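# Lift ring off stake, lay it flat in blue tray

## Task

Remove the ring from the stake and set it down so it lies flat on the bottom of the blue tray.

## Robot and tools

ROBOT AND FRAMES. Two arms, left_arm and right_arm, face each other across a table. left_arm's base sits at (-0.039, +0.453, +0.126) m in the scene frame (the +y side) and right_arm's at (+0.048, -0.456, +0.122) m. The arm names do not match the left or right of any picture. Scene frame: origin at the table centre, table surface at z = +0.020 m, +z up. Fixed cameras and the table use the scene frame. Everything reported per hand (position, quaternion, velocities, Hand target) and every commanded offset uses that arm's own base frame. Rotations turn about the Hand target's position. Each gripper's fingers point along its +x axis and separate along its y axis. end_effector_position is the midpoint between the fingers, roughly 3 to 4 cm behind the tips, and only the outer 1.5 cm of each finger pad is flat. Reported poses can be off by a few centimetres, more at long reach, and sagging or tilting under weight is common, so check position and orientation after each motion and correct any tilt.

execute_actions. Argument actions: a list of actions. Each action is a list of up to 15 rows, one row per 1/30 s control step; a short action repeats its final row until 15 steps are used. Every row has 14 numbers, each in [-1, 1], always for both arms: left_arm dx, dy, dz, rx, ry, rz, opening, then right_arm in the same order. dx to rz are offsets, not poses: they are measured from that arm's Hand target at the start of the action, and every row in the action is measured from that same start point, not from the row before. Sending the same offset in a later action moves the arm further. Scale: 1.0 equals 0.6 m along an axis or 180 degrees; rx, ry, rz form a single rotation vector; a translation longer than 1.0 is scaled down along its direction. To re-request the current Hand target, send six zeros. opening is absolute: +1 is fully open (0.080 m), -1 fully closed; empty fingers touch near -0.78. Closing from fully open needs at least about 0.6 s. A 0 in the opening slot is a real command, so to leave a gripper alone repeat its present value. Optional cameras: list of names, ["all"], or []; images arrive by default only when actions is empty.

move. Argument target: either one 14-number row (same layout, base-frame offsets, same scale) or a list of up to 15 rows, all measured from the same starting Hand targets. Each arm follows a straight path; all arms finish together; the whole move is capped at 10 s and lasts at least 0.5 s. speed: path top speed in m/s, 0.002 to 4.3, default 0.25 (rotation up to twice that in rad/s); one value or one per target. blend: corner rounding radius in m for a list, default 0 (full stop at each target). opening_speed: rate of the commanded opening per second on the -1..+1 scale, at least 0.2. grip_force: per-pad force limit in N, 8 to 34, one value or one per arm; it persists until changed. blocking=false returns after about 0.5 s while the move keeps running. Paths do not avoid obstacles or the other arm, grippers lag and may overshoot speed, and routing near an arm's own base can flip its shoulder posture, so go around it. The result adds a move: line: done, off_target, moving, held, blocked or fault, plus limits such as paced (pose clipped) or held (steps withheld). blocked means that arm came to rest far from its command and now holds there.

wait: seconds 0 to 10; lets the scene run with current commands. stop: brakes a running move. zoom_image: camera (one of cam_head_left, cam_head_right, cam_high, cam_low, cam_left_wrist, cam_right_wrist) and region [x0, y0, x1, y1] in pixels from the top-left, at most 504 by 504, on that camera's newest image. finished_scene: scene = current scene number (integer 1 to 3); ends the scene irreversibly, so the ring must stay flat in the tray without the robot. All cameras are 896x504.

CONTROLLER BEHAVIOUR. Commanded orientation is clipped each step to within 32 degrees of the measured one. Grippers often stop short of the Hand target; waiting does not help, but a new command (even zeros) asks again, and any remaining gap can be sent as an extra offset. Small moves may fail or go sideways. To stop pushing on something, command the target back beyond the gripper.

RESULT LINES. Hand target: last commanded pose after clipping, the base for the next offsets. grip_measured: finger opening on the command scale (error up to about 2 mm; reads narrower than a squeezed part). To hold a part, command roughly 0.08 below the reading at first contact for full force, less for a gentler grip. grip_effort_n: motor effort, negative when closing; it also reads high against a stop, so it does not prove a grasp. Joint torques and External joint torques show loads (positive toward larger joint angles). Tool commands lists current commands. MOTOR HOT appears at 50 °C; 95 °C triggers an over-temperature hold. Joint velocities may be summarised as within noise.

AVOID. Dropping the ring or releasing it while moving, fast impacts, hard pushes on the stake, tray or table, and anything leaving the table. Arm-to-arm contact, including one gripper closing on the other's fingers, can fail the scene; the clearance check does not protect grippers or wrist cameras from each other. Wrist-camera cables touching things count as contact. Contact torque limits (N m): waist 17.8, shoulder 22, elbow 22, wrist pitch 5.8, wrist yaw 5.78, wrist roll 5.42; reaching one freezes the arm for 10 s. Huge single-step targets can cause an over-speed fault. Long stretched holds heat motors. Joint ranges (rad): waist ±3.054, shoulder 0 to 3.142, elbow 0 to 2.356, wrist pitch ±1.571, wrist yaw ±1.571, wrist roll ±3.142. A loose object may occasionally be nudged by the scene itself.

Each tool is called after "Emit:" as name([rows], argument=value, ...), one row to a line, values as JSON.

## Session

Emit:
execute_actions(actions=[], cameras=["cam_head_left","cam_high","cam_left_wrist","cam_right_wrist"])

Scene clock: 0.00 s.
left_arm: end_effector_position=(+0.2405, -0.3438, +0.0323) grip_measured=+1.000 grip_effort_n=n/a end_effector_quat_wxyz=(+0.844, +0.455, +0.180, -0.218) | right_arm: end_effector_position=(+0.2006, -0.2822, +0.1155) grip_measured=+1.000 grip_effort_n=n/a end_effector_quat_wxyz=(-0.352, -0.462, -0.236, +0.779)
Joint positions: left_arm=[-1.221 1.964 0.868 0.287 -0.803 0.278 0.08] | right_arm=[-0.75 1.852 1.45 -1.184 0.481 1.51 0.08]
Joint velocities: within noise
Joint torques (N m): no reading
External joint torques (N m): no reading
Heat: left arm: hottest elbow 31 °C (+0.0 °C/min); right arm: hottest wrist pitch 29 °C (+0.0 °C/min).
Hand target: left_arm +0.2410, -0.3447, +0.0344; +0.846, +0.453, +0.178, -0.217 | right_arm +0.2007, -0.2826, +0.1163; -0.352, -0.462, -0.235, +0.779
Tool commands: left_gripper/opening=+1.0 right_gripper/opening=+1.0
camera_calibration:
cam_left_wrist: T_world_to_cam=[[-0.498535, -0.501135, -0.707337, -0.0150548], [-0.27967, 0.865317, -0.415947, 0.42266], [0.820516, -0.00954326, -0.571543, -0.10659], [0, 0, 0, 1]] pos_world=[0.198159, -0.374297, 0.104235]
cam_right_wrist: T_world_to_cam=[[-0.753651, 0.656146, 0.0385145, 0.343129], [0.637848, 0.74426, -0.198058, 0.142008], [-0.15862, -0.1247, -0.979433, 0.187897], [0, 0, 0, 1]] pos_world=[0.197824, -0.307403, 0.198943]
Images, in order (width x height): cam_head_left 896x504, cam_high 896x504, cam_left_wrist 896x504, cam_right_wrist 896x504.

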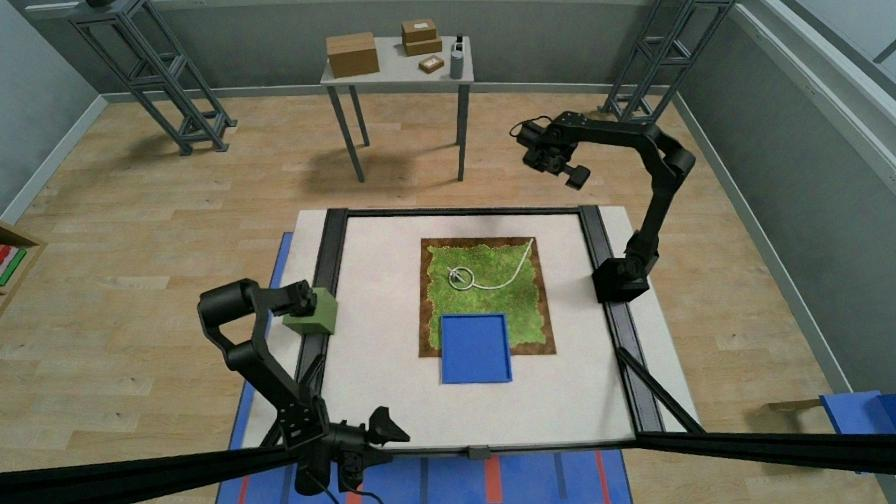

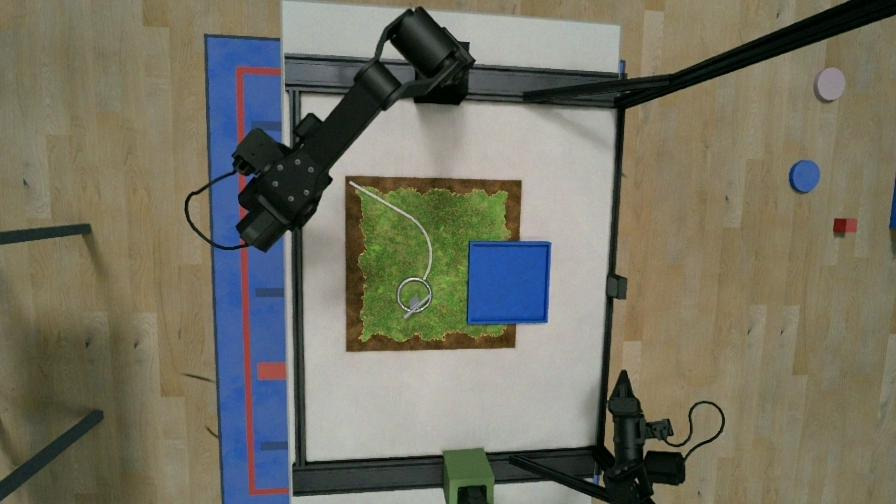

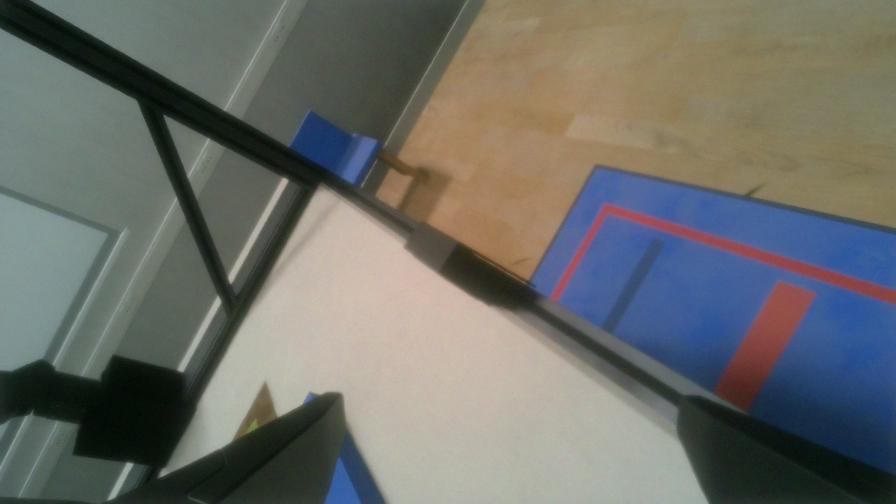

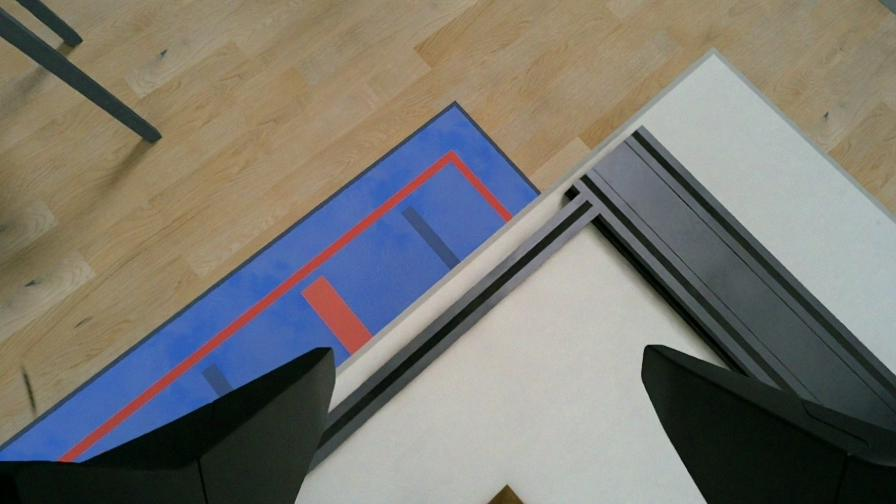

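Emit:
move(target=[0,0,0,0,0,0,1,0.3988,0.3693,-0.0555,0.1425,-0.0657,0.2148,1], speed=0.3, cameras=["cam_right_wrist"], grip_force=[34,22])

Scene clock: 86.30 s.
left_arm: end_effector_position=(+0.2405, -0.3438, +0.0323) grip_measured=+1.000 grip_effort_n=-0.7 end_effector_quat_wxyz=(+0.844, +0.455, +0.180, -0.218) | right_arm: end_effector_position=(+0.4382, -0.0621, +0.0860) grip_measured=+1.000 grip_effort_n=1.2 end_effector_quat_wxyz=(+0.502, +0.501, +0.496, -0.501) end_effector_velocity=(-0.001, +0.009, -0.002) end_effector_angular_velocity=(+0.009, +0.011, +0.010)
Joint positions: left_arm=[-1.221 1.964 0.868 0.287 -0.803 0.278 0.08] | right_arm=[-0.139 2.266 2.017 -1.316 0.005 1.437 0.08]
Joint velocities: left_arm=[within noise] | right_arm=[0.017 0.002 -0.002 -0.007 -0.007 0.007 0]
Joint torques (N m): left_arm=[-0.05 -7.4 4.27 1.18 -0.43 -0.04] | right_arm=[0.01 -8.26 7.15 0.05 -0.2 -0.16]
External joint torques (N m): left_arm=[-0.09 0.11 -0.43 -0.06 -0.11 -0.01] | right_arm=[-0.16 2.13 1.57 -0.27 -0.25 -0.15]
Heat: left arm: hottest shoulder 38 °C (+4.0 °C/min); right arm: hottest shoulder 33 °C (+4.0 °C/min).
Hand target: left_arm +0.2410, -0.3447, +0.0344; +0.846, +0.453, +0.178, -0.217 | right_arm +0.4400, -0.0610, +0.0829; +0.500, +0.500, +0.500, -0.499
Off the commanded pose: left_arm 0.002 m, 0 deg | right_arm 0.004 m, 1 deg.
grip_force (N): 34, 22
move: done
camera_calibration:
cam_right_wrist: T_world_to_cam=[[-0.999695, 0.0246689, -0.000630905, 0.450816], [0.0235672, 0.962006, 0.272008, 0.0631511], [0.00731706, 0.27191, -0.962295, 0.174596], [0, 0, 0, 1]] pos_world=[0.447913, -0.119347, 0.151119]
Images, in order (width x height): cam_right_wrist 896x504.

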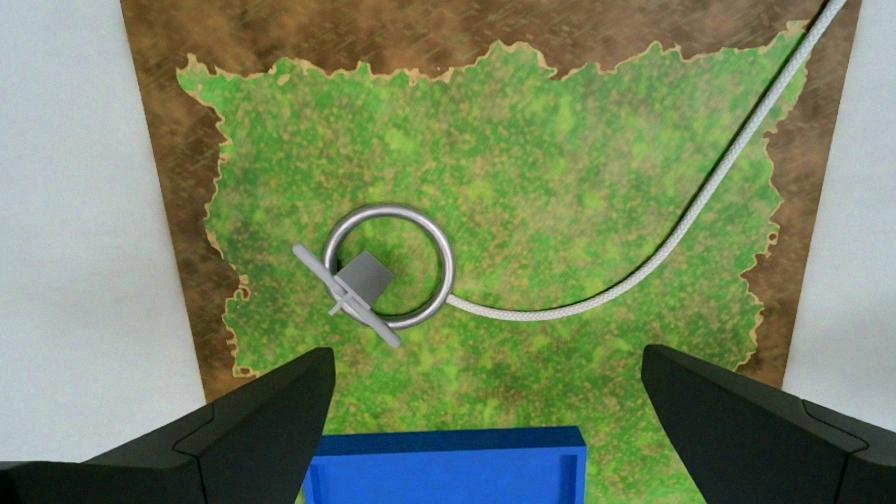

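Emit:
move(target=[0,0,0,0,0,0,1,0.0220,-0.0170,-0.2050,0.0194,-0.0533,0.2239,-0.3], speed=0.25, cameras=["cam_right_wrist"])

Scene clock: 134.23 s.
left_arm: end_effector_position=(+0.2405, -0.3438, +0.0323) grip_measured=+1.000 grip_effort_n=-1.2 end_effector_quat_wxyz=(+0.844, +0.455, +0.180, -0.218) | right_arm: end_effector_position=(+0.4557, -0.0721, -0.0340) grip_measured=-0.296 grip_effort_n=-16.5 end_effector_quat_wxyz=(+0.670, +0.351, +0.608, -0.241)
Joint positions: left_arm=[-1.221 1.964 0.868 0.287 -0.803 0.278 0.08] | right_arm=[-0.2 2.357 1.671 -0.762 -0.131 0.677 0.022]
Joint torques (N m): left_arm=[-0.06 -7.32 4.21 1.18 -0.42 -0.03] | right_arm=[-0.22 -8.69 4.94 0.69 -0.38 -0.21]
External joint torques (N m): left_arm=[-0.07 0.13 -0.45 -0.04 -0.1 0.01] | right_arm=[-0.21 2.01 -0.4 0.16 -0.34 -0.2]
Heat: left arm: hottest shoulder 38 °C (+1.0 °C/min); right arm: hottest shoulder 38 °C (+6.1 °C/min).
Hand target: left_arm +0.2410, -0.3447, +0.0344; +0.846, +0.453, +0.178, -0.217 | right_arm +0.4532, -0.0712, -0.0401; +0.666, +0.351, +0.614, -0.239
Off the commanded pose: left_arm 0.002 m, 0 deg | right_arm 0.007 m, 1 deg.
grip_force (N): 34, 22
move: done
camera_calibration:
cam_right_wrist: T_world_to_cam=[[-0.763638, -0.622024, -0.173038, 0.308428], [-0.644454, 0.718077, 0.262765, 0.391472], [-0.0391917, 0.312172, -0.949217, 0.0861827], [0, 0, 0, 1]] pos_world=[0.49119, -0.116161, 0.0323107]
Images, in order (width x height): cam_right_wrist 896x504.

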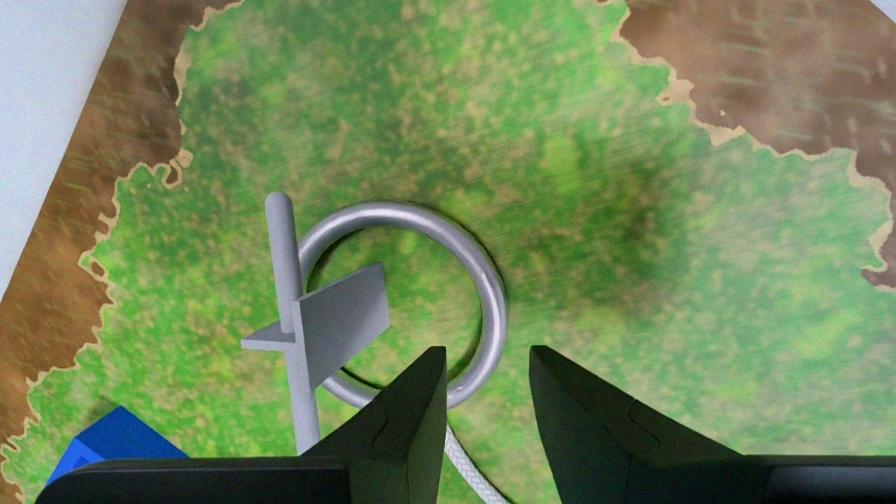

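Emit:
move([
  [0,0,0,0,0,0,1,0.0017,0,-0.055,0,0,0,-0.3],
  [0,0,0,0,0,0,1,0.0017,0,-0.0667,0,0,0,-0.3],
  [0,0,0,0,0,0,1,0.0017,0,-0.0667,0,0,0,-0.72],
  [0,0,0,0,0,0,1,0.0017,0,-0.0368,0,0,0,-0.72],
  [0,0,0,0,0,0,1,0.0370,-0.0220,-0.0238,0,0,0,-0.72],
], speed=[0.08,0.03,0.03,0.05,0.05], blend=[0.004,0,0,0.003,0], opening_speed=0.4, grip_force=[34,22], cameras=["cam_right_wrist"])

Scene clock: 172.60 s.
left_arm: end_effector_position=(+0.2405, -0.3438, +0.0323) grip_measured=+1.000 grip_effort_n=-1.2 end_effector_quat_wxyz=(+0.844, +0.455, +0.180, -0.218) | right_arm: end_effector_position=(+0.4730, -0.0844, -0.0532) grip_measured=-0.606 grip_effort_n=-58.4 end_effector_quat_wxyz=(+0.665, +0.351, +0.613, -0.243)
Joint positions: left_arm=[-1.221 1.964 0.868 0.287 -0.803 0.278 0.08] | right_arm=[-0.218 2.476 1.81 -0.8 -0.133 0.658 0.008]
Joint torques (N m): left_arm=[-0.01 -7.35 4.23 1.21 -0.44 -0.02] | right_arm=[-0.11 -9.47 7.18 0.34 -0.38 -0.19]
External joint torques (N m): left_arm=[-0.01 0.09 -0.39 0 -0.12 0.02] | right_arm=[-0.19 1.88 1.81 -0.16 -0.32 -0.19]
Heat: left arm: hottest shoulder 39 °C (+1.0 °C/min); right arm: hottest shoulder 39 °C (+2.0 °C/min).
Hand target: left_arm +0.2410, -0.3447, +0.0344; +0.846, +0.453, +0.178, -0.217 | right_arm +0.4754, -0.0845, -0.0543; +0.666, +0.351, +0.614, -0.239
Off the commanded pose: left_arm 0.002 m, 0 deg | right_arm 0.003 m, 0 deg.
grip_force (N): 34, 22
move: done; blend cut to 0.0035 m at target 1
camera_calibration:
cam_right_wrist: T_world_to_cam=[[-0.766169, -0.621536, -0.16333, 0.31236], [-0.640401, 0.717239, 0.274689, 0.415188], [-0.0535824, 0.315056, -0.947559, 0.0797066], [0, 0, 0, 1]] pos_world=[0.509478, -0.128758, 0.0124969]
Images, in order (width x height): cam_right_wrist 896x504.

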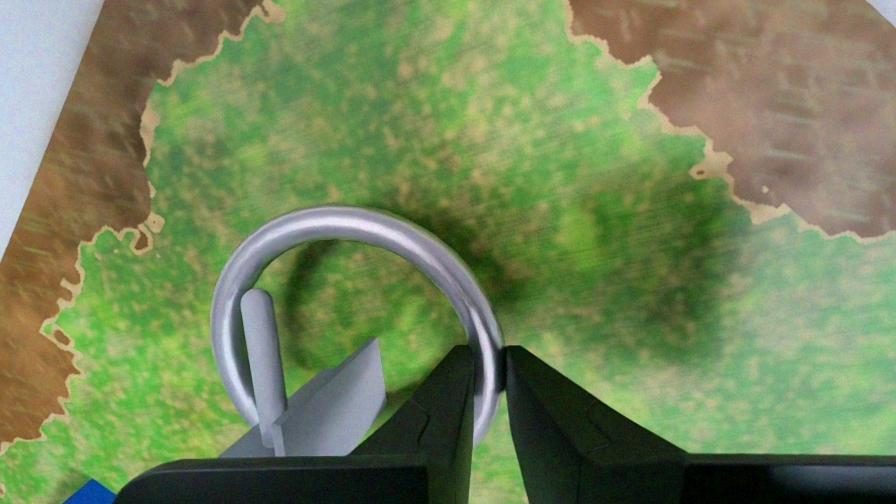

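Emit:
move([
  [0,0,0,0,0,0,1,-0.0163,0.0192,0.0067,-0.0952,-0.0810,0,-0.72],
  [0,0,0,0,0,0,1,-0.0365,0.0429,0.0095,-0.1904,-0.1620,0,-0.72],
], speed=0.09, blend=[0.003,0], cameras=["cam_right_wrist"])

Scene clock: 219.03 s.
left_arm: end_effector_position=(+0.2405, -0.3438, +0.0323) grip_measured=+1.000 grip_effort_n=-1.2 end_effector_quat_wxyz=(+0.844, +0.455, +0.180, -0.218) | right_arm: end_effector_position=(+0.4529, -0.0593, -0.0530) grip_measured=-0.606 grip_effort_n=-58.8 end_effector_quat_wxyz=(+0.867, +0.193, +0.337, -0.313)
Joint positions: left_arm=[-1.221 1.964 0.868 0.287 -0.803 0.278 0.08] | right_arm=[0.007 2.223 1.015 0.32 0.429 0.648 0.008]
Joint torques (N m): left_arm=[-0.02 -7.39 4.23 1.2 -0.42 -0.02] | right_arm=[0.29 -9.54 4 1.76 0.58 -0.18]
External joint torques (N m): left_arm=[0 0.11 -0.48 -0.04 -0.11 0.01] | right_arm=[0.35 -0.51 -0.4 0.47 0.35 -0.17]
Heat: left arm: hottest shoulder 39 °C (+0.0 °C/min); right arm: hottest shoulder 39 °C (+0.0 °C/min).
Hand target: left_arm +0.2410, -0.3447, +0.0344; +0.846, +0.453, +0.178, -0.217 | right_arm +0.4536, -0.0587, -0.0485; +0.870, +0.190, +0.332, -0.312
Off the commanded pose: left_arm 0.002 m, 0 deg | right_arm 0.004 m, 1 deg.
grip_force (N): 34, 22
move: done
camera_calibration:
cam_right_wrist: T_world_to_cam=[[-0.684257, -0.716888, -0.133655, 0.271466], [-0.59181, 0.652987, -0.47262, 0.318817], [0.426091, -0.244295, -0.871072, -0.175436], [0, 0, 0, 1]] pos_world=[0.449183, -0.0564313, 0.0341445]
Images, in order (width x height): cam_right_wrist 896x504.

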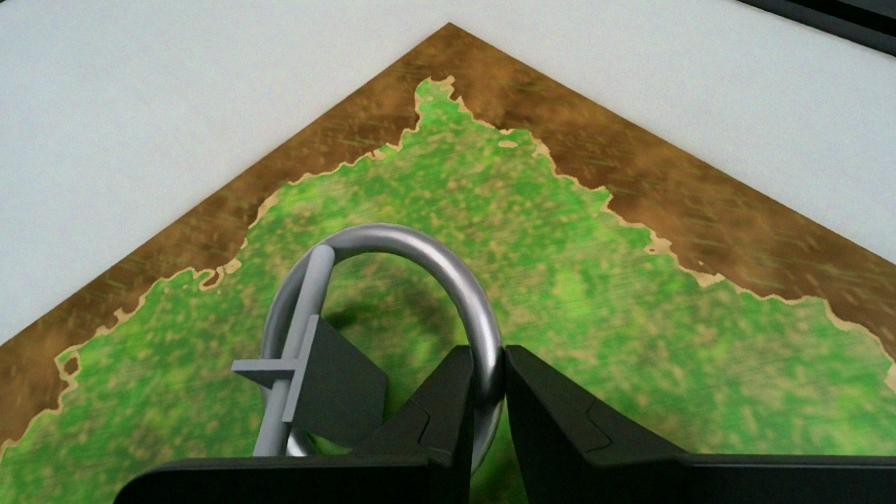

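Emit:
zoom_image(camera="cam_right_wrist", region=[220, 200, 520, 470])

Scaled by 1.680 from the camera's 896x504 image, which has a finer 1280x720 frame.

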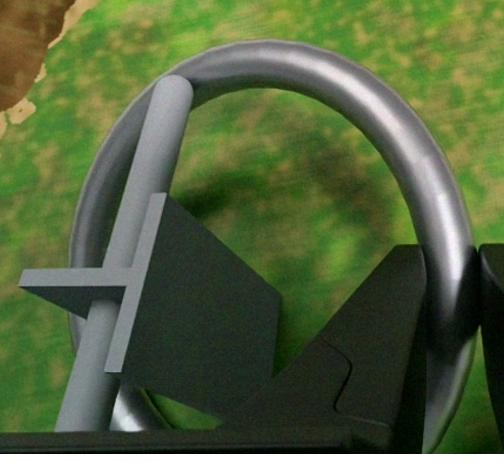

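Emit:
move([
  [0,0,0,0,0,0,1,0.0202,-0.0237,-0.0028,0.0952,0.0810,0,-0.72],
  [0,0,0,0,0,0,1,0.0363,-0.0430,-0.0097,0.1904,0.1620,0,-0.72],
  [0,0,0,0,0,0,1,0.0010,-0.0208,-0.0527,0.1904,0.1620,0,-0.72],
  [0,0,0,0,0,0,1,0.0010,-0.0208,-0.0527,0.1904,0.1620,0,-0.3],
], speed=[0.09,0.09,0.04,0.04], blend=[0.003,0.003,0,0], opening_speed=0.4, cameras=["cam_right_wrist"])

Scene clock: 362.30 s.
left_arm: end_effector_position=(+0.2405, -0.3438, +0.0323) grip_measured=+1.000 grip_effort_n=-0.7 end_effector_quat_wxyz=(+0.844, +0.455, +0.180, -0.218) | right_arm: end_effector_position=(+0.4607, -0.0734, -0.0750) grip_measured=-0.305 grip_effort_n=21.2 end_effector_quat_wxyz=(+0.675, +0.350, +0.606, -0.236)
Joint positions: left_arm=[-1.221 1.964 0.868 0.287 -0.803 0.278 0.08] | right_arm=[-0.201 2.447 1.654 -0.645 -0.135 0.665 0.021]
Joint torques (N m): left_arm=[0 -7.35 4.25 1.2 -0.44 -0.03] | right_arm=[0.03 -9.78 3.52 0.09 -0.21 0.17]
External joint torques (N m): left_arm=[-0.03 0.13 -0.42 -0.03 -0.12 0] | right_arm=[0.03 1.04 -1.51 -0.44 -0.15 0.17]
Heat: left arm: hottest shoulder 41 °C (+1.0 °C/min); right arm: hottest shoulder 43 °C (+2.0 °C/min).
Hand target: left_arm +0.2410, -0.3447, +0.0344; +0.846, +0.453, +0.178, -0.217 | right_arm +0.4541, -0.0713, -0.0803; +0.666, +0.351, +0.614, -0.239
Off the commanded pose: left_arm 0.002 m, 0 deg | right_arm 0.009 m, 1 deg.
grip_force (N): 34, 22
move: off_target (right_arm); target 4's new opening was sent with right_arm's hand 0.010 m and 2 deg from that target
camera_calibration:
cam_right_wrist: T_world_to_cam=[[-0.755238, -0.629788, -0.181609, 0.29923], [-0.654684, 0.711424, 0.255471, 0.410104], [-0.0316917, 0.311838, -0.949606, 0.0443881], [0, 0, 0, 1]] pos_world=[0.495885, -0.117149, -0.00827584]
Images, in order (width x height): cam_right_wrist 896x504.

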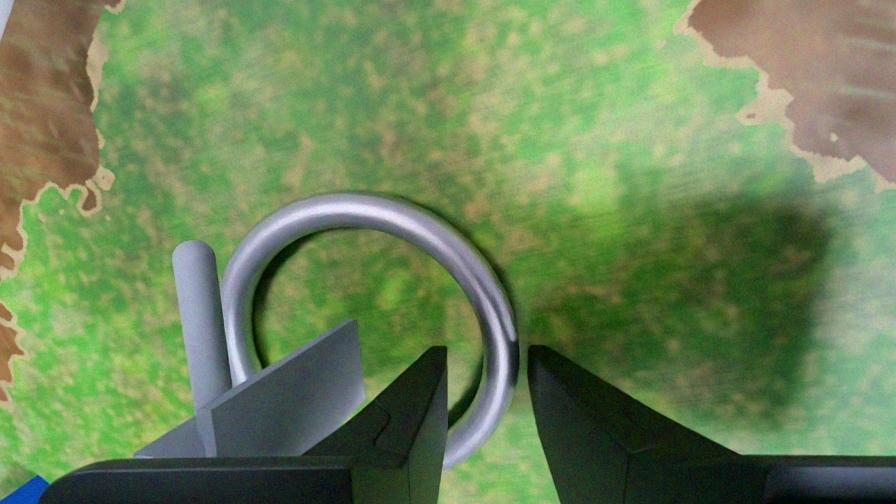

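Emit:
move([
  [0,0,0,0,0,0,1,0.0,0,-0.0075,0,0,0,-0.3],
  [0,0,0,0,0,0,1,0.0,0,-0.0075,0,0,0,-0.74],
  [0,0,0,0,0,0,1,0.005,0,0.0338,0,0,0,-0.74],
  [0,0,0,0,0,0,1,0.0440,0.0002,0.0338,0,0,0,-0.74],
], speed=[0.03,0.03,0.05,0.05], blend=[0,0,0.002,0], opening_speed=0.4, grip_force=[34,26], cameras=["cam_right_wrist"])

Scene clock: 519.53 s.
left_arm: end_effector_position=(+0.2405, -0.3438, +0.0323) grip_measured=+1.000 grip_effort_n=-0.7 end_effector_quat_wxyz=(+0.844, +0.455, +0.180, -0.218) | right_arm: end_effector_position=(+0.4781, -0.0717, -0.0588) grip_measured=-0.609 grip_effort_n=-66.7 end_effector_quat_wxyz=(+0.666, +0.349, +0.614, -0.238)
Joint positions: left_arm=[-1.221 1.964 0.868 0.287 -0.803 0.278 0.08] | right_arm=[-0.191 2.494 1.82 -0.788 -0.135 0.677 0.008]
Joint torques (N m): left_arm=[-0.06 -7.36 4.24 1.19 -0.42 -0.03] | right_arm=[0.08 -9.57 7.15 0.35 -0.16 0.17]
External joint torques (N m): left_arm=[-0.05 0.1 -0.44 -0.05 -0.11 0] | right_arm=[0 1.87 1.74 -0.17 -0.1 0.18]
Heat: left arm: hottest shoulder 42 °C (+0.0 °C/min); right arm: hottest shoulder 48 °C (+1.0 °C/min).
Hand target: left_arm +0.2410, -0.3447, +0.0344; +0.846, +0.453, +0.178, -0.217 | right_arm +0.4807, -0.0712, -0.0598; +0.666, +0.351, +0.613, -0.239
Off the commanded pose: left_arm 0.002 m, 0 deg | right_arm 0.003 m, 0 deg.
grip_force (N): 34, 26
move: done; target 2's new opening was sent with right_arm's hand 0.012 m and 2 deg from that target
camera_calibration:
cam_right_wrist: T_world_to_cam=[[-0.759772, -0.628293, -0.167315, 0.319553], [-0.647919, 0.710139, 0.275506, 0.413956], [-0.0542813, 0.317729, -0.946627, 0.0712906], [0, 0, 0, 1]] pos_world=[0.514867, -0.115844, 0.0069043]
Images, in order (width x height): cam_right_wrist 896x504.

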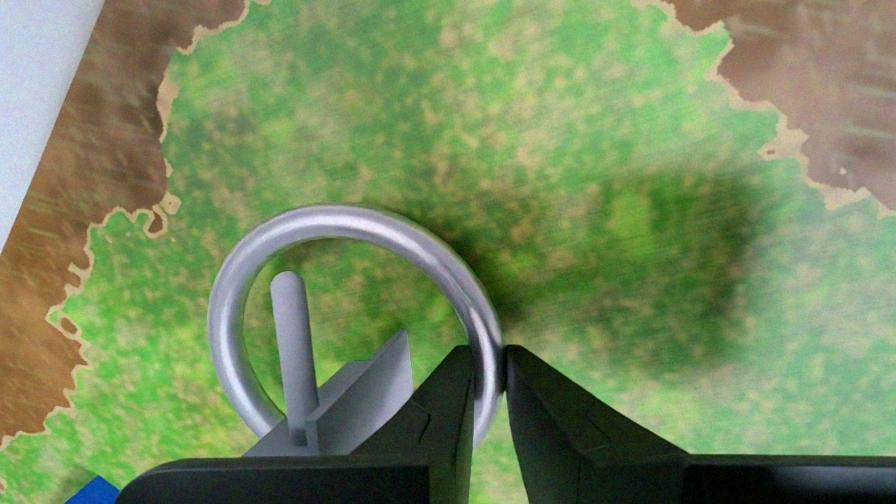

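Emit:
move([
  [0,0,0,0,0,0,1,-0.0122,0.0143,0.0027,-0.0952,-0.0810,0,-0.74],
  [0,0,0,0,0,0,1,-0.0208,0.0245,0.0060,-0.1438,-0.1224,0,-0.74],
  [0,0,0,0,0,0,1,-0.0335,0.0393,0.0063,-0.1904,-0.1620,0,-0.74],
], speed=0.08, blend=[0.002,0.002,0], cameras=["cam_right_wrist"])

Scene clock: 569.47 s.
left_arm: end_effector_position=(+0.2405, -0.3438, +0.0323) grip_measured=+1.000 grip_effort_n=-1.2 end_effector_quat_wxyz=(+0.844, +0.455, +0.180, -0.218) | right_arm: end_effector_position=(+0.4613, -0.0489, -0.0585) grip_measured=-0.609 grip_effort_n=-66.7 end_effector_quat_wxyz=(+0.867, +0.195, +0.334, -0.313)
Joint positions: left_arm=[-1.221 1.964 0.868 0.287 -0.803 0.278 0.08] | right_arm=[0.035 2.261 1.055 0.314 0.448 0.675 0.008]
Joint torques (N m): left_arm=[-0.05 -7.33 4.31 1.18 -0.45 -0.04] | right_arm=[0.41 -9.42 3.63 1.57 0.57 -0.23]
External joint torques (N m): left_arm=[-0.11 0.17 -0.36 -0.05 -0.12 0] | right_arm=[0.41 -0.32 -0.68 0.32 0.33 -0.22]
Heat: left arm: hottest shoulder 42 °C (+0.0 °C/min); right arm: hottest shoulder 47 °C (-1.0 °C/min).
Hand target: left_arm +0.2410, -0.3447, +0.0344; +0.846, +0.453, +0.178, -0.217 | right_arm +0.4605, -0.0476, -0.0561; +0.870, +0.190, +0.332, -0.312
Off the commanded pose: left_arm 0.002 m, 0 deg | right_arm 0.003 m, 1 deg.
grip_force (N): 34, 26
move: done
camera_calibration:
cam_right_wrist: T_world_to_cam=[[-0.685273, -0.714795, -0.139528, 0.284189], [-0.586239, 0.655071, -0.47666, 0.311664], [0.432115, -0.244846, -0.867944, -0.183828], [0, 0, 0, 1]] pos_world=[0.456892, -0.0460353, 0.0286575]
Images, in order (width x height): cam_right_wrist 896x504.

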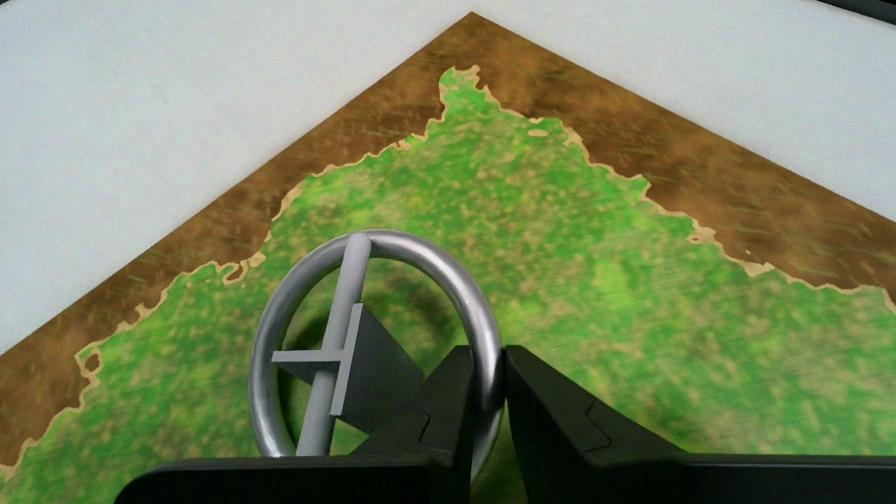

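Emit:
zoom_image(camera="cam_right_wrist", region=[240, 210, 520, 470])

Scaled by 1.800 from the camera's 896x504 image, which has a finer 1280x720 frame.

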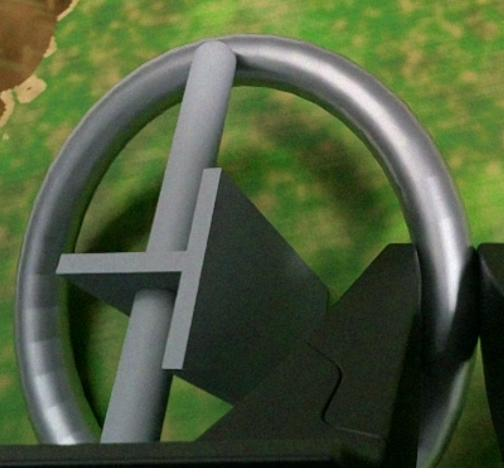

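Emit:
move([
  [0,0,0,0,0,0,1,0.0127,-0.0148,-0.0003,0.0466,0.0396,0,-0.74],
  [0,0,0,0,0,0,1,0.0213,-0.0250,-0.0036,0.0952,0.0810,0,-0.74],
  [0,0,0,0,0,0,1,0.0345,-0.0405,-0.0063,0.1904,0.1620,0,-0.74],
  [0,0,0,0,0,0,1,0.0345,-0.0405,-0.0450,0.1904,0.1620,0,-0.74],
], speed=[0.12,0.12,0.12,0.05], blend=[0.003,0.003,0.003,0])

Emit:
move([
  [0,0,0,0,0,0,1,0,0,0,0,0,0,-0.35],
  [0,0,0,0,0,0,1,0,0,0,0,0,0,-0.76],
  [0,0,0,0,0,0,1,0,0,0.036,0,0,0,-0.76],
], speed=[0.03,0.03,0.05], opening_speed=0.5, grip_force=[34,30], cameras=["cam_right_wrist"])

Scene clock: 666.90 s.
left_arm: end_effector_position=(+0.2405, -0.3438, +0.0323) grip_measured=+1.000 grip_effort_n=-0.7 end_effector_quat_wxyz=(+0.844, +0.455, +0.180, -0.218) | right_arm: end_effector_position=(+0.4836, -0.0718, -0.0731) grip_measured=-0.609 grip_effort_n=-66.7 end_effector_quat_wxyz=(+0.670, +0.353, +0.608, -0.239)
Joint positions: left_arm=[-1.221 1.964 0.868 0.287 -0.803 0.278 0.08] | right_arm=[-0.189 2.529 1.823 -0.739 -0.135 0.686 0.008]
Joint torques (N m): left_arm=[-0.07 -7.34 4.21 1.18 -0.41 -0.04] | right_arm=[-0.15 -8.27 5.42 1 -0.17 -0.15]
External joint torques (N m): left_arm=[-0.12 0.09 -0.42 -0.04 -0.09 -0.01] | right_arm=[-0.22 3.2 0.15 0.47 -0.12 -0.14]
Heat: left arm: hottest shoulder 43 °C (+1.0 °C/min); right arm: hottest shoulder 52 °C (+0.0 °C/min). Fold the right arm in close to its base, or ease its load, before you think long.
Hand target: left_arm +0.2410, -0.3447, +0.0344; +0.846, +0.453, +0.178, -0.217 | right_arm +0.4811, -0.0717, -0.0832; +0.666, +0.351, +0.614, -0.239
Off the commanded pose: left_arm 0.002 m, 0 deg | right_arm 0.010 m, 1 deg.
MOTOR HOT: joint 2 (shoulder) of the right arm reports 52 °C; the controller stops that arm at 95 °C. To cool a motor, set the load down, stop pushing, or move to a pose that needs little force.
grip_force (N): 34, 26
move: off_target (right_arm)

Scene clock: 670.57 s.
left_arm: end_effector_position=(+0.2405, -0.3438, +0.0323) grip_measured=+1.000 grip_effort_n=-0.7 end_effector_quat_wxyz=(+0.844, +0.455, +0.180, -0.218) | right_arm: end_effector_position=(+0.4769, -0.0698, -0.0710) grip_measured=-0.616 grip_effort_n=-75.1 end_effector_quat_wxyz=(+0.659, +0.351, +0.621, -0.241)
Joint positions: left_arm=[-1.221 1.964 0.868 0.287 -0.803 0.278 0.08] | right_arm=[-0.188 2.526 1.83 -0.784 -0.138 0.684 0.007]
Joint torques (N m): left_arm=[0.04 -7.39 4.28 1.19 -0.44 -0.05] | right_arm=[-0.19 -12.6 6.45 0.06 -0.03 -0.09]
External joint torques (N m): left_arm=[0.09 0.19 -0.47 -0.07 -0.13 -0.02] | right_arm=[-0.26 -1.16 1.19 -0.42 0.03 -0.08]
Heat: left arm: hottest shoulder 43 °C (+1.0 °C/min); right arm: hottest shoulder 52 °C (+0.0 °C/min). Fold the right arm in close to its base, or ease its load, before you think long.
Hand target: left_arm +0.2410, -0.3447, +0.0344; +0.846, +0.453, +0.178, -0.217 | right_arm +0.4812, -0.0718, -0.0614; +0.666, +0.351, +0.613, -0.239
Off the commanded pose: left_arm 0.002 m, 0 deg | right_arm 0.010 m, 1 deg.
MOTOR HOT: still on. Joint 2 (shoulder) of the right arm reports 52 °C.
grip_force (N): 34, 30
move: off_target (right_arm); target 2's new opening was sent with right_arm's hand 0.011 m and 1 deg from that target
camera_calibration:
cam_right_wrist: T_world_to_cam=[[-0.765792, -0.623306, -0.158277, 0.321666], [-0.639281, 0.7111, 0.292672, 0.412381], [-0.0698736, 0.325309, -0.943023, 0.0673088], [0, 0, 0, 1]] pos_world=[0.514659, -0.114644, -0.00630639]
Images, in order (width x height): cam_right_wrist 896x504.

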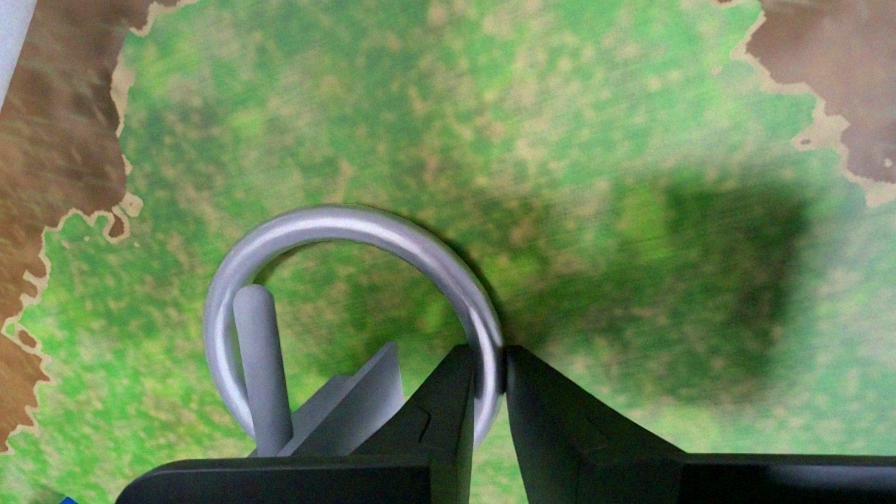

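Emit:
move(target=[0,0,0,0,0,0,1,0.0042,0.0003,0.0083,0,0,0,-0.76], speed=0.06, cameras=["cam_right_wrist"])

Scene clock: 750.33 s.
left_arm: end_effector_position=(+0.2405, -0.3438, +0.0323) grip_measured=+1.000 grip_effort_n=-0.7 end_effector_quat_wxyz=(+0.844, +0.455, +0.180, -0.218) | right_arm: end_effector_position=(+0.4773, -0.0699, -0.0671) grip_measured=-0.616 grip_effort_n=-75.1 end_effector_quat_wxyz=(+0.656, +0.351, +0.623, -0.242)
Joint positions: left_arm=[-1.221 1.964 0.868 0.287 -0.803 0.278 0.08] | right_arm=[-0.188 2.526 1.847 -0.809 -0.138 0.684 0.007]
Joint torques (N m): left_arm=[-0.03 -7.43 4.29 1.18 -0.43 -0.02] | right_arm=[-0.15 -12.58 7.1 0.27 -0.02 -0.04]
External joint torques (N m): left_arm=[0 0.11 -0.44 -0.07 -0.12 0.01] | right_arm=[-0.17 -1.1 1.8 -0.19 0.04 -0.03]
Heat: left arm: hottest shoulder 43 °C (+0.0 °C/min); right arm: hottest shoulder 58 °C (+5.1 °C/min). Fold the right arm in close to its base, or ease its load, before you think long.
Hand target: left_arm +0.2410, -0.3447, +0.0344; +0.846, +0.453, +0.178, -0.217 | right_arm +0.4837, -0.0716, -0.0565; +0.666, +0.351, +0.613, -0.239
Off the commanded pose: left_arm 0.002 m, 0 deg | right_arm 0.013 m, 2 deg.
MOTOR HOT: still on. Joint 2 (shoulder) of the right arm reports 58 °C.
grip_force (N): 34, 30
move: off_target (right_arm)
camera_calibration:
cam_right_wrist: T_world_to_cam=[[-0.766883, -0.623128, -0.153631, 0.323298], [-0.637191, 0.710658, 0.29825, 0.410895], [-0.0766691, 0.326615, -0.942043, 0.0743788], [0, 0, 0, 1]] pos_world=[0.515453, -0.114843, -0.00281282]
Images, in order (width x height): cam_right_wrist 896x504.

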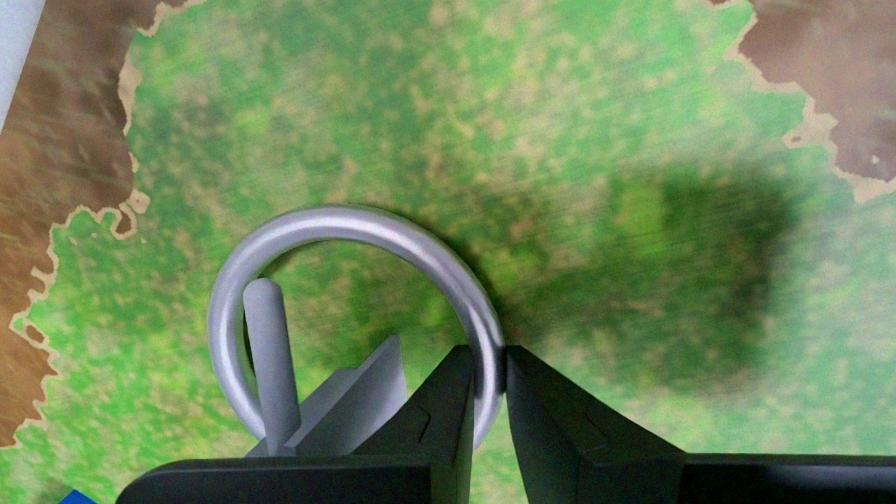

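Emit:
move(target=[0,0,0,0,0,0,1,0.002,0.001,0.0133,0,0,0,-0.76], speed=0.06, cameras=["cam_right_wrist"])

Scene clock: 761.13 s.
left_arm: end_effector_position=(+0.2405, -0.3438, +0.0323) grip_measured=+1.000 grip_effort_n=-0.7 end_effector_quat_wxyz=(+0.844, +0.455, +0.180, -0.218) | right_arm: end_effector_position=(+0.4776, -0.0700, -0.0619) grip_measured=-0.616 grip_effort_n=-75.1 end_effector_quat_wxyz=(+0.654, +0.350, +0.625, -0.242)
Joint positions: left_arm=[-1.221 1.964 0.868 0.287 -0.803 0.278 0.08] | right_arm=[-0.188 2.522 1.863 -0.834 -0.138 0.684 0.007]
Joint torques (N m): left_arm=[0 -7.35 4.22 1.19 -0.43 -0.05] | right_arm=[0.08 -13.28 7.1 0.25 -0.02 0.01]
External joint torques (N m): left_arm=[0.01 0.09 -0.43 -0.04 -0.11 -0.02] | right_arm=[0 -1.79 1.77 -0.21 0.04 0.02]
Heat: left arm: hottest shoulder 43 °C (+0.0 °C/min); right arm: hottest shoulder 59 °C (+5.1 °C/min). Fold the right arm in close to its base, or ease its load, before you think long.
Hand target: left_arm +0.2410, -0.3447, +0.0344; +0.846, +0.453, +0.178, -0.217 | right_arm +0.4848, -0.0710, -0.0487; +0.666, +0.351, +0.614, -0.239
Off the commanded pose: left_arm 0.002 m, 0 deg | right_arm 0.015 m, 2 deg.
MOTOR HOT: still on. Joint 2 (shoulder) of the right arm reports 59 °C.
grip_force (N): 34, 30
move: off_target (right_arm)
camera_calibration:
cam_right_wrist: T_world_to_cam=[[-0.767775, -0.622925, -0.149957, 0.324998], [-0.635456, 0.710378, 0.302587, 0.409012], [-0.0819631, 0.32761, -0.941251, 0.0819211], [0, 0, 0, 1]] pos_world=[0.516149, -0.114942, 0.00208211]
Images, in order (width x height): cam_right_wrist 896x504.

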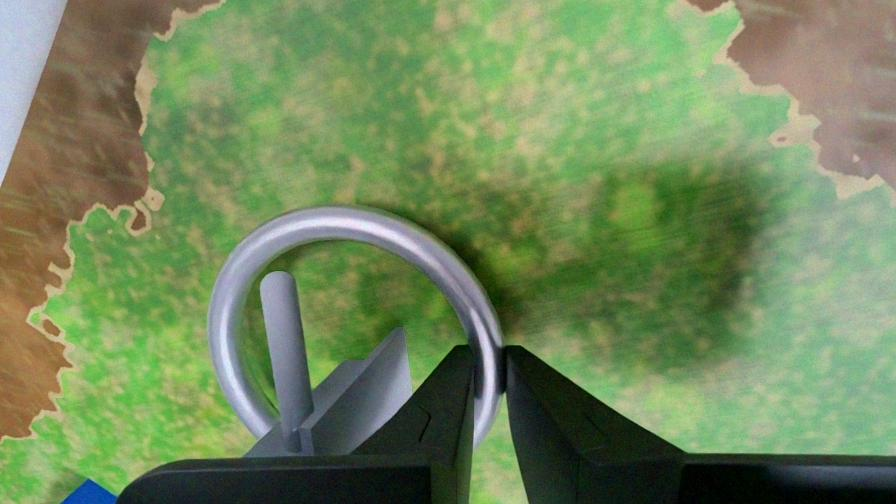

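Emit:
move(target=[0,0,0,0,0,0,1,-0.0167,0.0197,0.0102,-0.0952,-0.081,0,-0.76], speed=0.08, cameras=["cam_right_wrist"])

Scene clock: 803.70 s.
left_arm: end_effector_position=(+0.2405, -0.3438, +0.0323) grip_measured=+1.000 grip_effort_n=-0.7 end_effector_quat_wxyz=(+0.844, +0.455, +0.180, -0.218) | right_arm: end_effector_position=(+0.4724, -0.0594, -0.0511) grip_measured=-0.616 grip_effort_n=-74.7 end_effector_quat_wxyz=(+0.777, +0.274, +0.492, -0.281)
Joint positions: left_arm=[-1.221 1.964 0.868 0.287 -0.803 0.278 0.08] | right_arm=[-0.082 2.288 1.399 -0.297 0.138 0.715 0.007]
Joint torques (N m): left_arm=[-0.07 -7.36 4.3 1.2 -0.43 -0.03] | right_arm=[0.19 -11.89 4.8 1.3 0.37 0.18]
External joint torques (N m): left_arm=[-0.12 0.09 -0.36 -0.03 -0.11 0.01] | right_arm=[0.21 -1.78 -0.35 0.38 0.26 0.18]
Heat: left arm: hottest shoulder 43 °C (+0.0 °C/min); right arm: hottest shoulder 62 °C (+4.0 °C/min). Fold the right arm in close to its base, or ease its load, before you think long.
Hand target: left_arm +0.2410, -0.3447, +0.0344; +0.846, +0.453, +0.178, -0.217 | right_arm +0.4748, -0.0592, -0.0425; +0.783, +0.276, +0.482, -0.281
Off the commanded pose: left_arm 0.002 m, 0 deg | right_arm 0.009 m, 1 deg.
MOTOR HOT: still on. Joint 2 (shoulder) of the right arm reports 62 °C.
grip_force (N): 34, 30
move: off_target (right_arm)
camera_calibration:
cam_right_wrist: T_world_to_cam=[[-0.719112, -0.678111, -0.151802, 0.302865], [-0.672377, 0.734164, -0.0944038, 0.39347], [0.175464, 0.0341814, -0.983892, -0.0530325], [0, 0, 0, 1]] pos_world=[0.49166, -0.0816825, 0.0309424]
Images, in order (width x height): cam_right_wrist 896x504.

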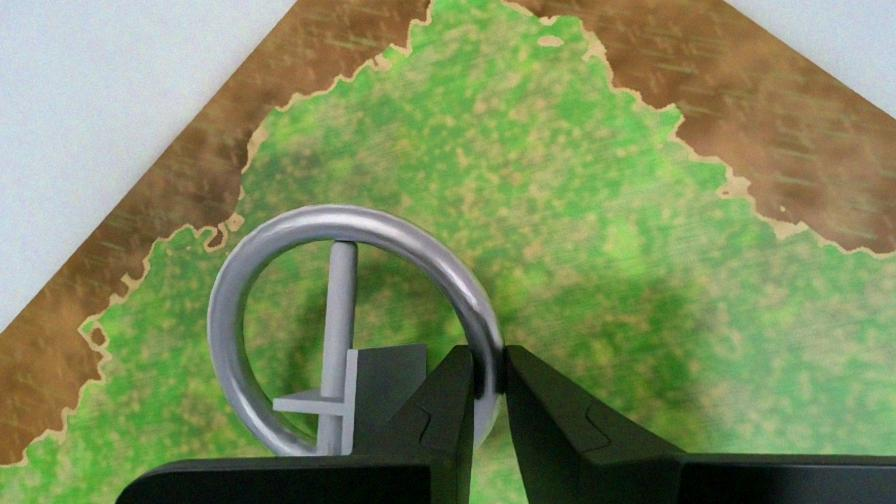

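Emit:
zoom_image(camera="cam_right_wrist", region=[200, 190, 520, 370])

Scaled by 1.575 from the camera's 896x504 image, which has a finer 1280x720 frame.

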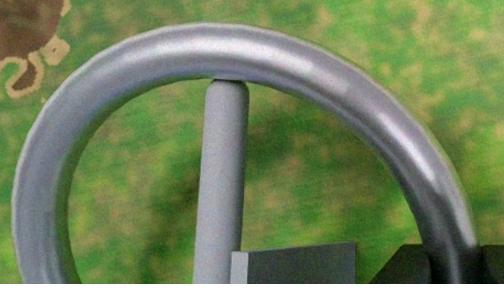

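Emit:
move(target=[0,0,0,0,0,0,1,-0.0069,0.0081,0.0033,-0.0476,-0.0405,0,-0.76], speed=0.08, cameras=["cam_right_wrist"])

Scene clock: 897.83 s.
left_arm: end_effector_position=(+0.2405, -0.3438, +0.0323) grip_measured=+1.000 grip_effort_n=-0.7 end_effector_quat_wxyz=(+0.844, +0.455, +0.180, -0.218) | right_arm: end_effector_position=(+0.4684, -0.0540, -0.0492) grip_measured=-0.616 grip_effort_n=-75.1 end_effector_quat_wxyz=(+0.824, +0.236, +0.419, -0.299)
Joint positions: left_arm=[-1.221 1.964 0.868 0.287 -0.803 0.278 0.08] | right_arm=[-0.024 2.238 1.225 -0.036 0.289 0.711 0.007]
Joint torques (N m): left_arm=[-0.02 -7.37 4.24 1.21 -0.41 -0.04] | right_arm=[0.06 -11.26 4.61 1.55 0.54 -0.16]
External joint torques (N m): left_arm=[-0.02 0.16 -0.47 -0.03 -0.1 -0.01] | right_arm=[-0.01 -1.63 -0.33 0.45 0.36 -0.16]
Heat: left arm: hottest shoulder 44 °C (+0.0 °C/min); right arm: hottest shoulder 72 °C (+2.0 °C/min). Fold the right arm in close to its base, or ease its load, before you think long.
Hand target: left_arm +0.2410, -0.3447, +0.0344; +0.846, +0.453, +0.178, -0.217 | right_arm +0.4707, -0.0544, -0.0405; +0.830, +0.234, +0.409, -0.298
Off the commanded pose: left_arm 0.002 m, 0 deg | right_arm 0.009 m, 1 deg.
MOTOR HOT: still on. Joint 2 (shoulder) of the right arm reports 72 °C.
grip_force (N): 34, 30
move: off_target (right_arm)
camera_calibration:
cam_right_wrist: T_world_to_cam=[[-0.703633, -0.695744, -0.144364, 0.296081], [-0.644027, 0.710284, -0.284122, 0.363133], [0.300215, -0.106944, -0.947857, -0.114832], [0, 0, 0, 1]] pos_world=[0.476674, -0.064212, 0.0370732]
Images, in order (width x height): cam_right_wrist 896x504.

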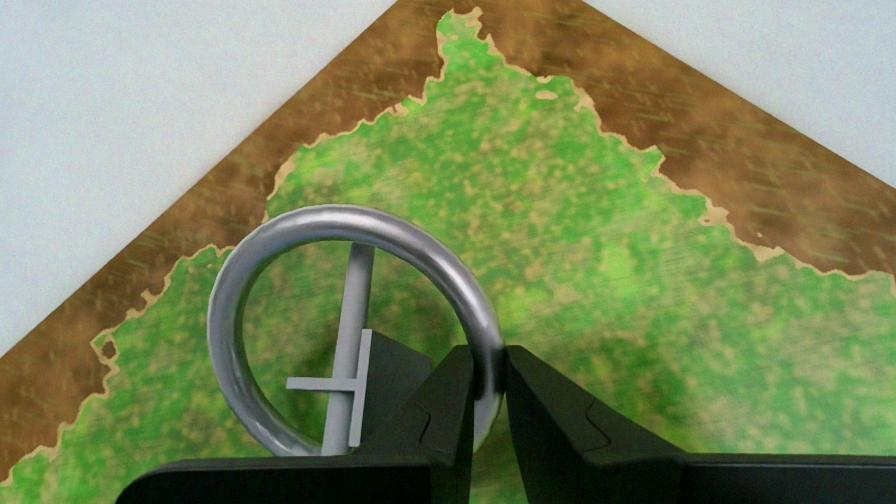

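Emit:
move([
  [0,0,0,0,0,0,1,-0.0117,0.0137,-0.0032,-0.0476,-0.0405,0,-0.76],
  [0,0,0,0,0,0,1,-0.0462,0.0543,0.0052,-0.0476,-0.0405,0,-0.76],
], speed=[0.08,0.06], cameras=["cam_right_wrist"])

Scene clock: 928.17 s.
left_arm: end_effector_position=(+0.2405, -0.3438, +0.0323) grip_measured=+1.000 grip_effort_n=-0.7 end_effector_quat_wxyz=(+0.844, +0.455, +0.180, -0.218) | right_arm: end_effector_position=(+0.4417, -0.0211, -0.0449) grip_measured=-0.616 grip_effort_n=-75.1 end_effector_quat_wxyz=(+0.868, +0.185, +0.342, -0.310)
Joint positions: left_arm=[-1.221 1.964 0.868 0.287 -0.803 0.278 0.08] | right_arm=[0.114 2.175 0.988 0.253 0.493 0.726 0.007]
Joint torques (N m): left_arm=[-0.02 -7.37 4.31 1.2 -0.42 -0.04] | right_arm=[0.02 -10.21 4.08 1.38 0.68 0.2]
External joint torques (N m): left_arm=[0.03 0.18 -0.43 -0.05 -0.11 0] | right_arm=[0 -1.45 -0.34 0.16 0.41 0.2]
Heat: left arm: hottest shoulder 44 °C (+0.0 °C/min); right arm: hottest shoulder 70 °C (-2.0 °C/min). Fold the right arm in close to its base, or ease its load, before you think long.
Hand target: left_arm +0.2410, -0.3447, +0.0344; +0.846, +0.453, +0.178, -0.217 | right_arm +0.4430, -0.0218, -0.0373; +0.870, +0.190, +0.332, -0.313
Off the commanded pose: left_arm 0.002 m, 0 deg | right_arm 0.008 m, 1 deg.
MOTOR HOT: still on. Joint 2 (shoulder) of the right arm reports 70 °C.
grip_force (N): 34, 30
move: done
camera_calibration:
cam_right_wrist: T_world_to_cam=[[-0.676556, -0.726637, -0.119461, 0.28923], [-0.605468, 0.641238, -0.471404, 0.296853], [0.419143, -0.246602, -0.873789, -0.151376], [0, 0, 0, 1]] pos_world=[0.438863, -0.0175181, 0.0422186]
Images, in order (width x height): cam_right_wrist 896x504.

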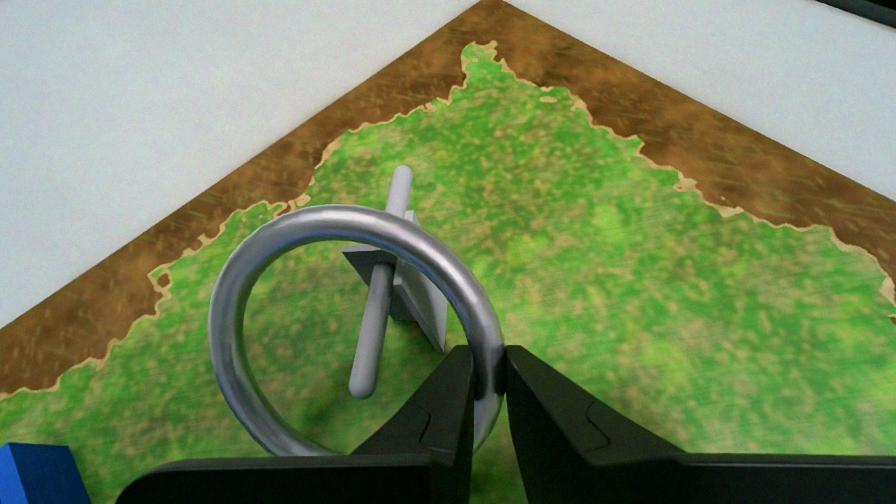

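Emit:
move([
  [0,0,0,0,0,0,1,-0.0087,0.0102,0.13,0,0,0,-0.76],
  [0,0,0,0,0,0,1,-0.037,0.2922,0.13,0.1904,0.162,0,-0.76],
], speed=[0.1,0.18], blend=[0.015,0], cameras=["cam_right_wrist","cam_head_left"])

Scene clock: 952.60 s.
left_arm: end_effector_position=(+0.2405, -0.3438, +0.0323) grip_measured=+1.000 grip_effort_n=-0.7 end_effector_quat_wxyz=(+0.844, +0.455, +0.180, -0.218) | right_arm: end_effector_position=(+0.4180, +0.1514, +0.0403) grip_measured=-0.616 grip_effort_n=-75.1 end_effector_quat_wxyz=(+0.668, +0.346, +0.614, -0.240)
Joint positions: left_arm=[-1.221 1.964 0.868 0.287 -0.803 0.278 0.08] | right_arm=[0.328 2.161 1.651 -0.902 -0.056 1.192 0.007]
Joint torques (N m): left_arm=[0 -7.39 4.27 1.19 -0.44 -0.02] | right_arm=[0 -8.31 7.75 0.46 -0.34 0.19]
External joint torques (N m): left_arm=[-0.02 -0.01 -0.29 0 -0.11 0.01] | right_arm=[-0.06 1.6 2.05 -0.1 -0.35 0.2]
Heat: left arm: hottest shoulder 44 °C (+0.0 °C/min); right arm: hottest shoulder 63 °C (-10.1 °C/min). Fold the right arm in close to its base, or ease its load, before you think long.
Hand target: left_arm +0.2410, -0.3447, +0.0344; +0.846, +0.453, +0.178, -0.217 | right_arm +0.4208, +0.1536, +0.0407; +0.666, +0.351, +0.614, -0.239
Off the commanded pose: left_arm 0.002 m, 0 deg | right_arm 0.003 m, 1 deg.
MOTOR HOT: still on. Joint 2 (shoulder) of the right arm reports 63 °C.
grip_force (N): 34, 30
move: done
camera_calibration:
cam_right_wrist: T_world_to_cam=[[-0.759312, -0.63016, -0.162308, 0.430537], [-0.648425, 0.711752, 0.270098, 0.189545], [-0.0546823, 0.310333, -0.949054, 0.092313], [0, 0, 0, 1]] pos_world=[0.454866, 0.10775, 0.106294]
Images, in order (width x height): cam_head_left 896x504, cam_right_wrist 896x504.

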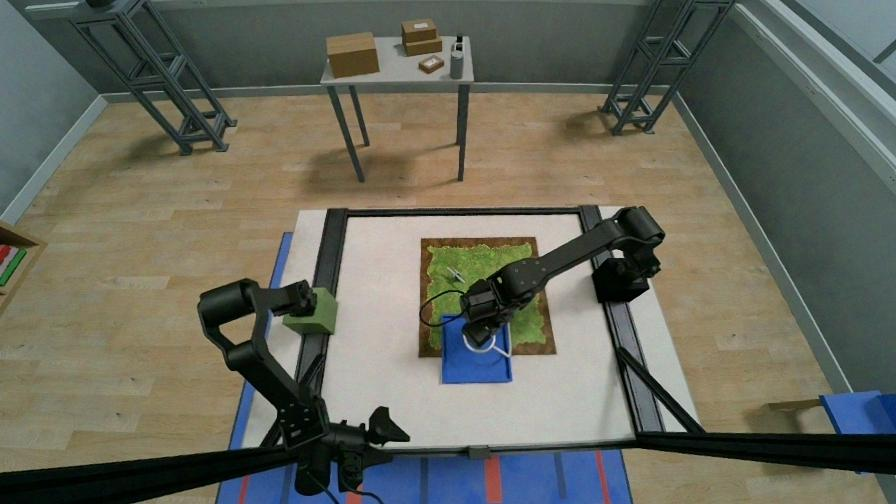

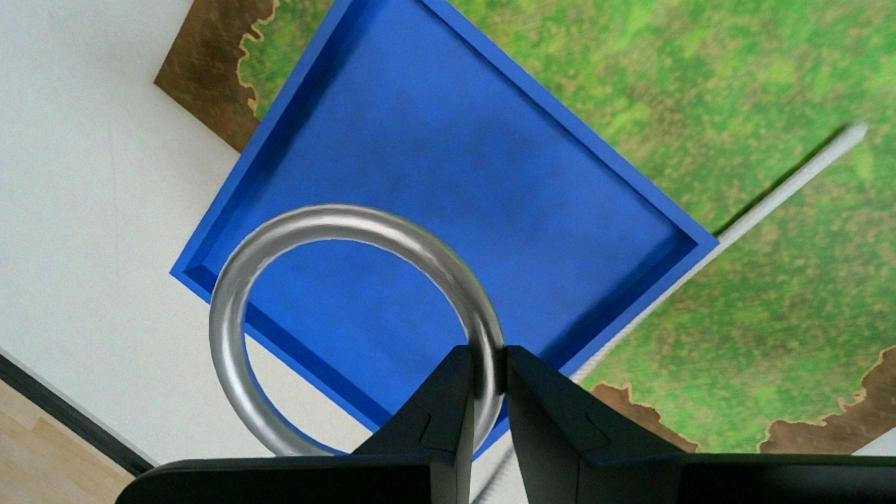

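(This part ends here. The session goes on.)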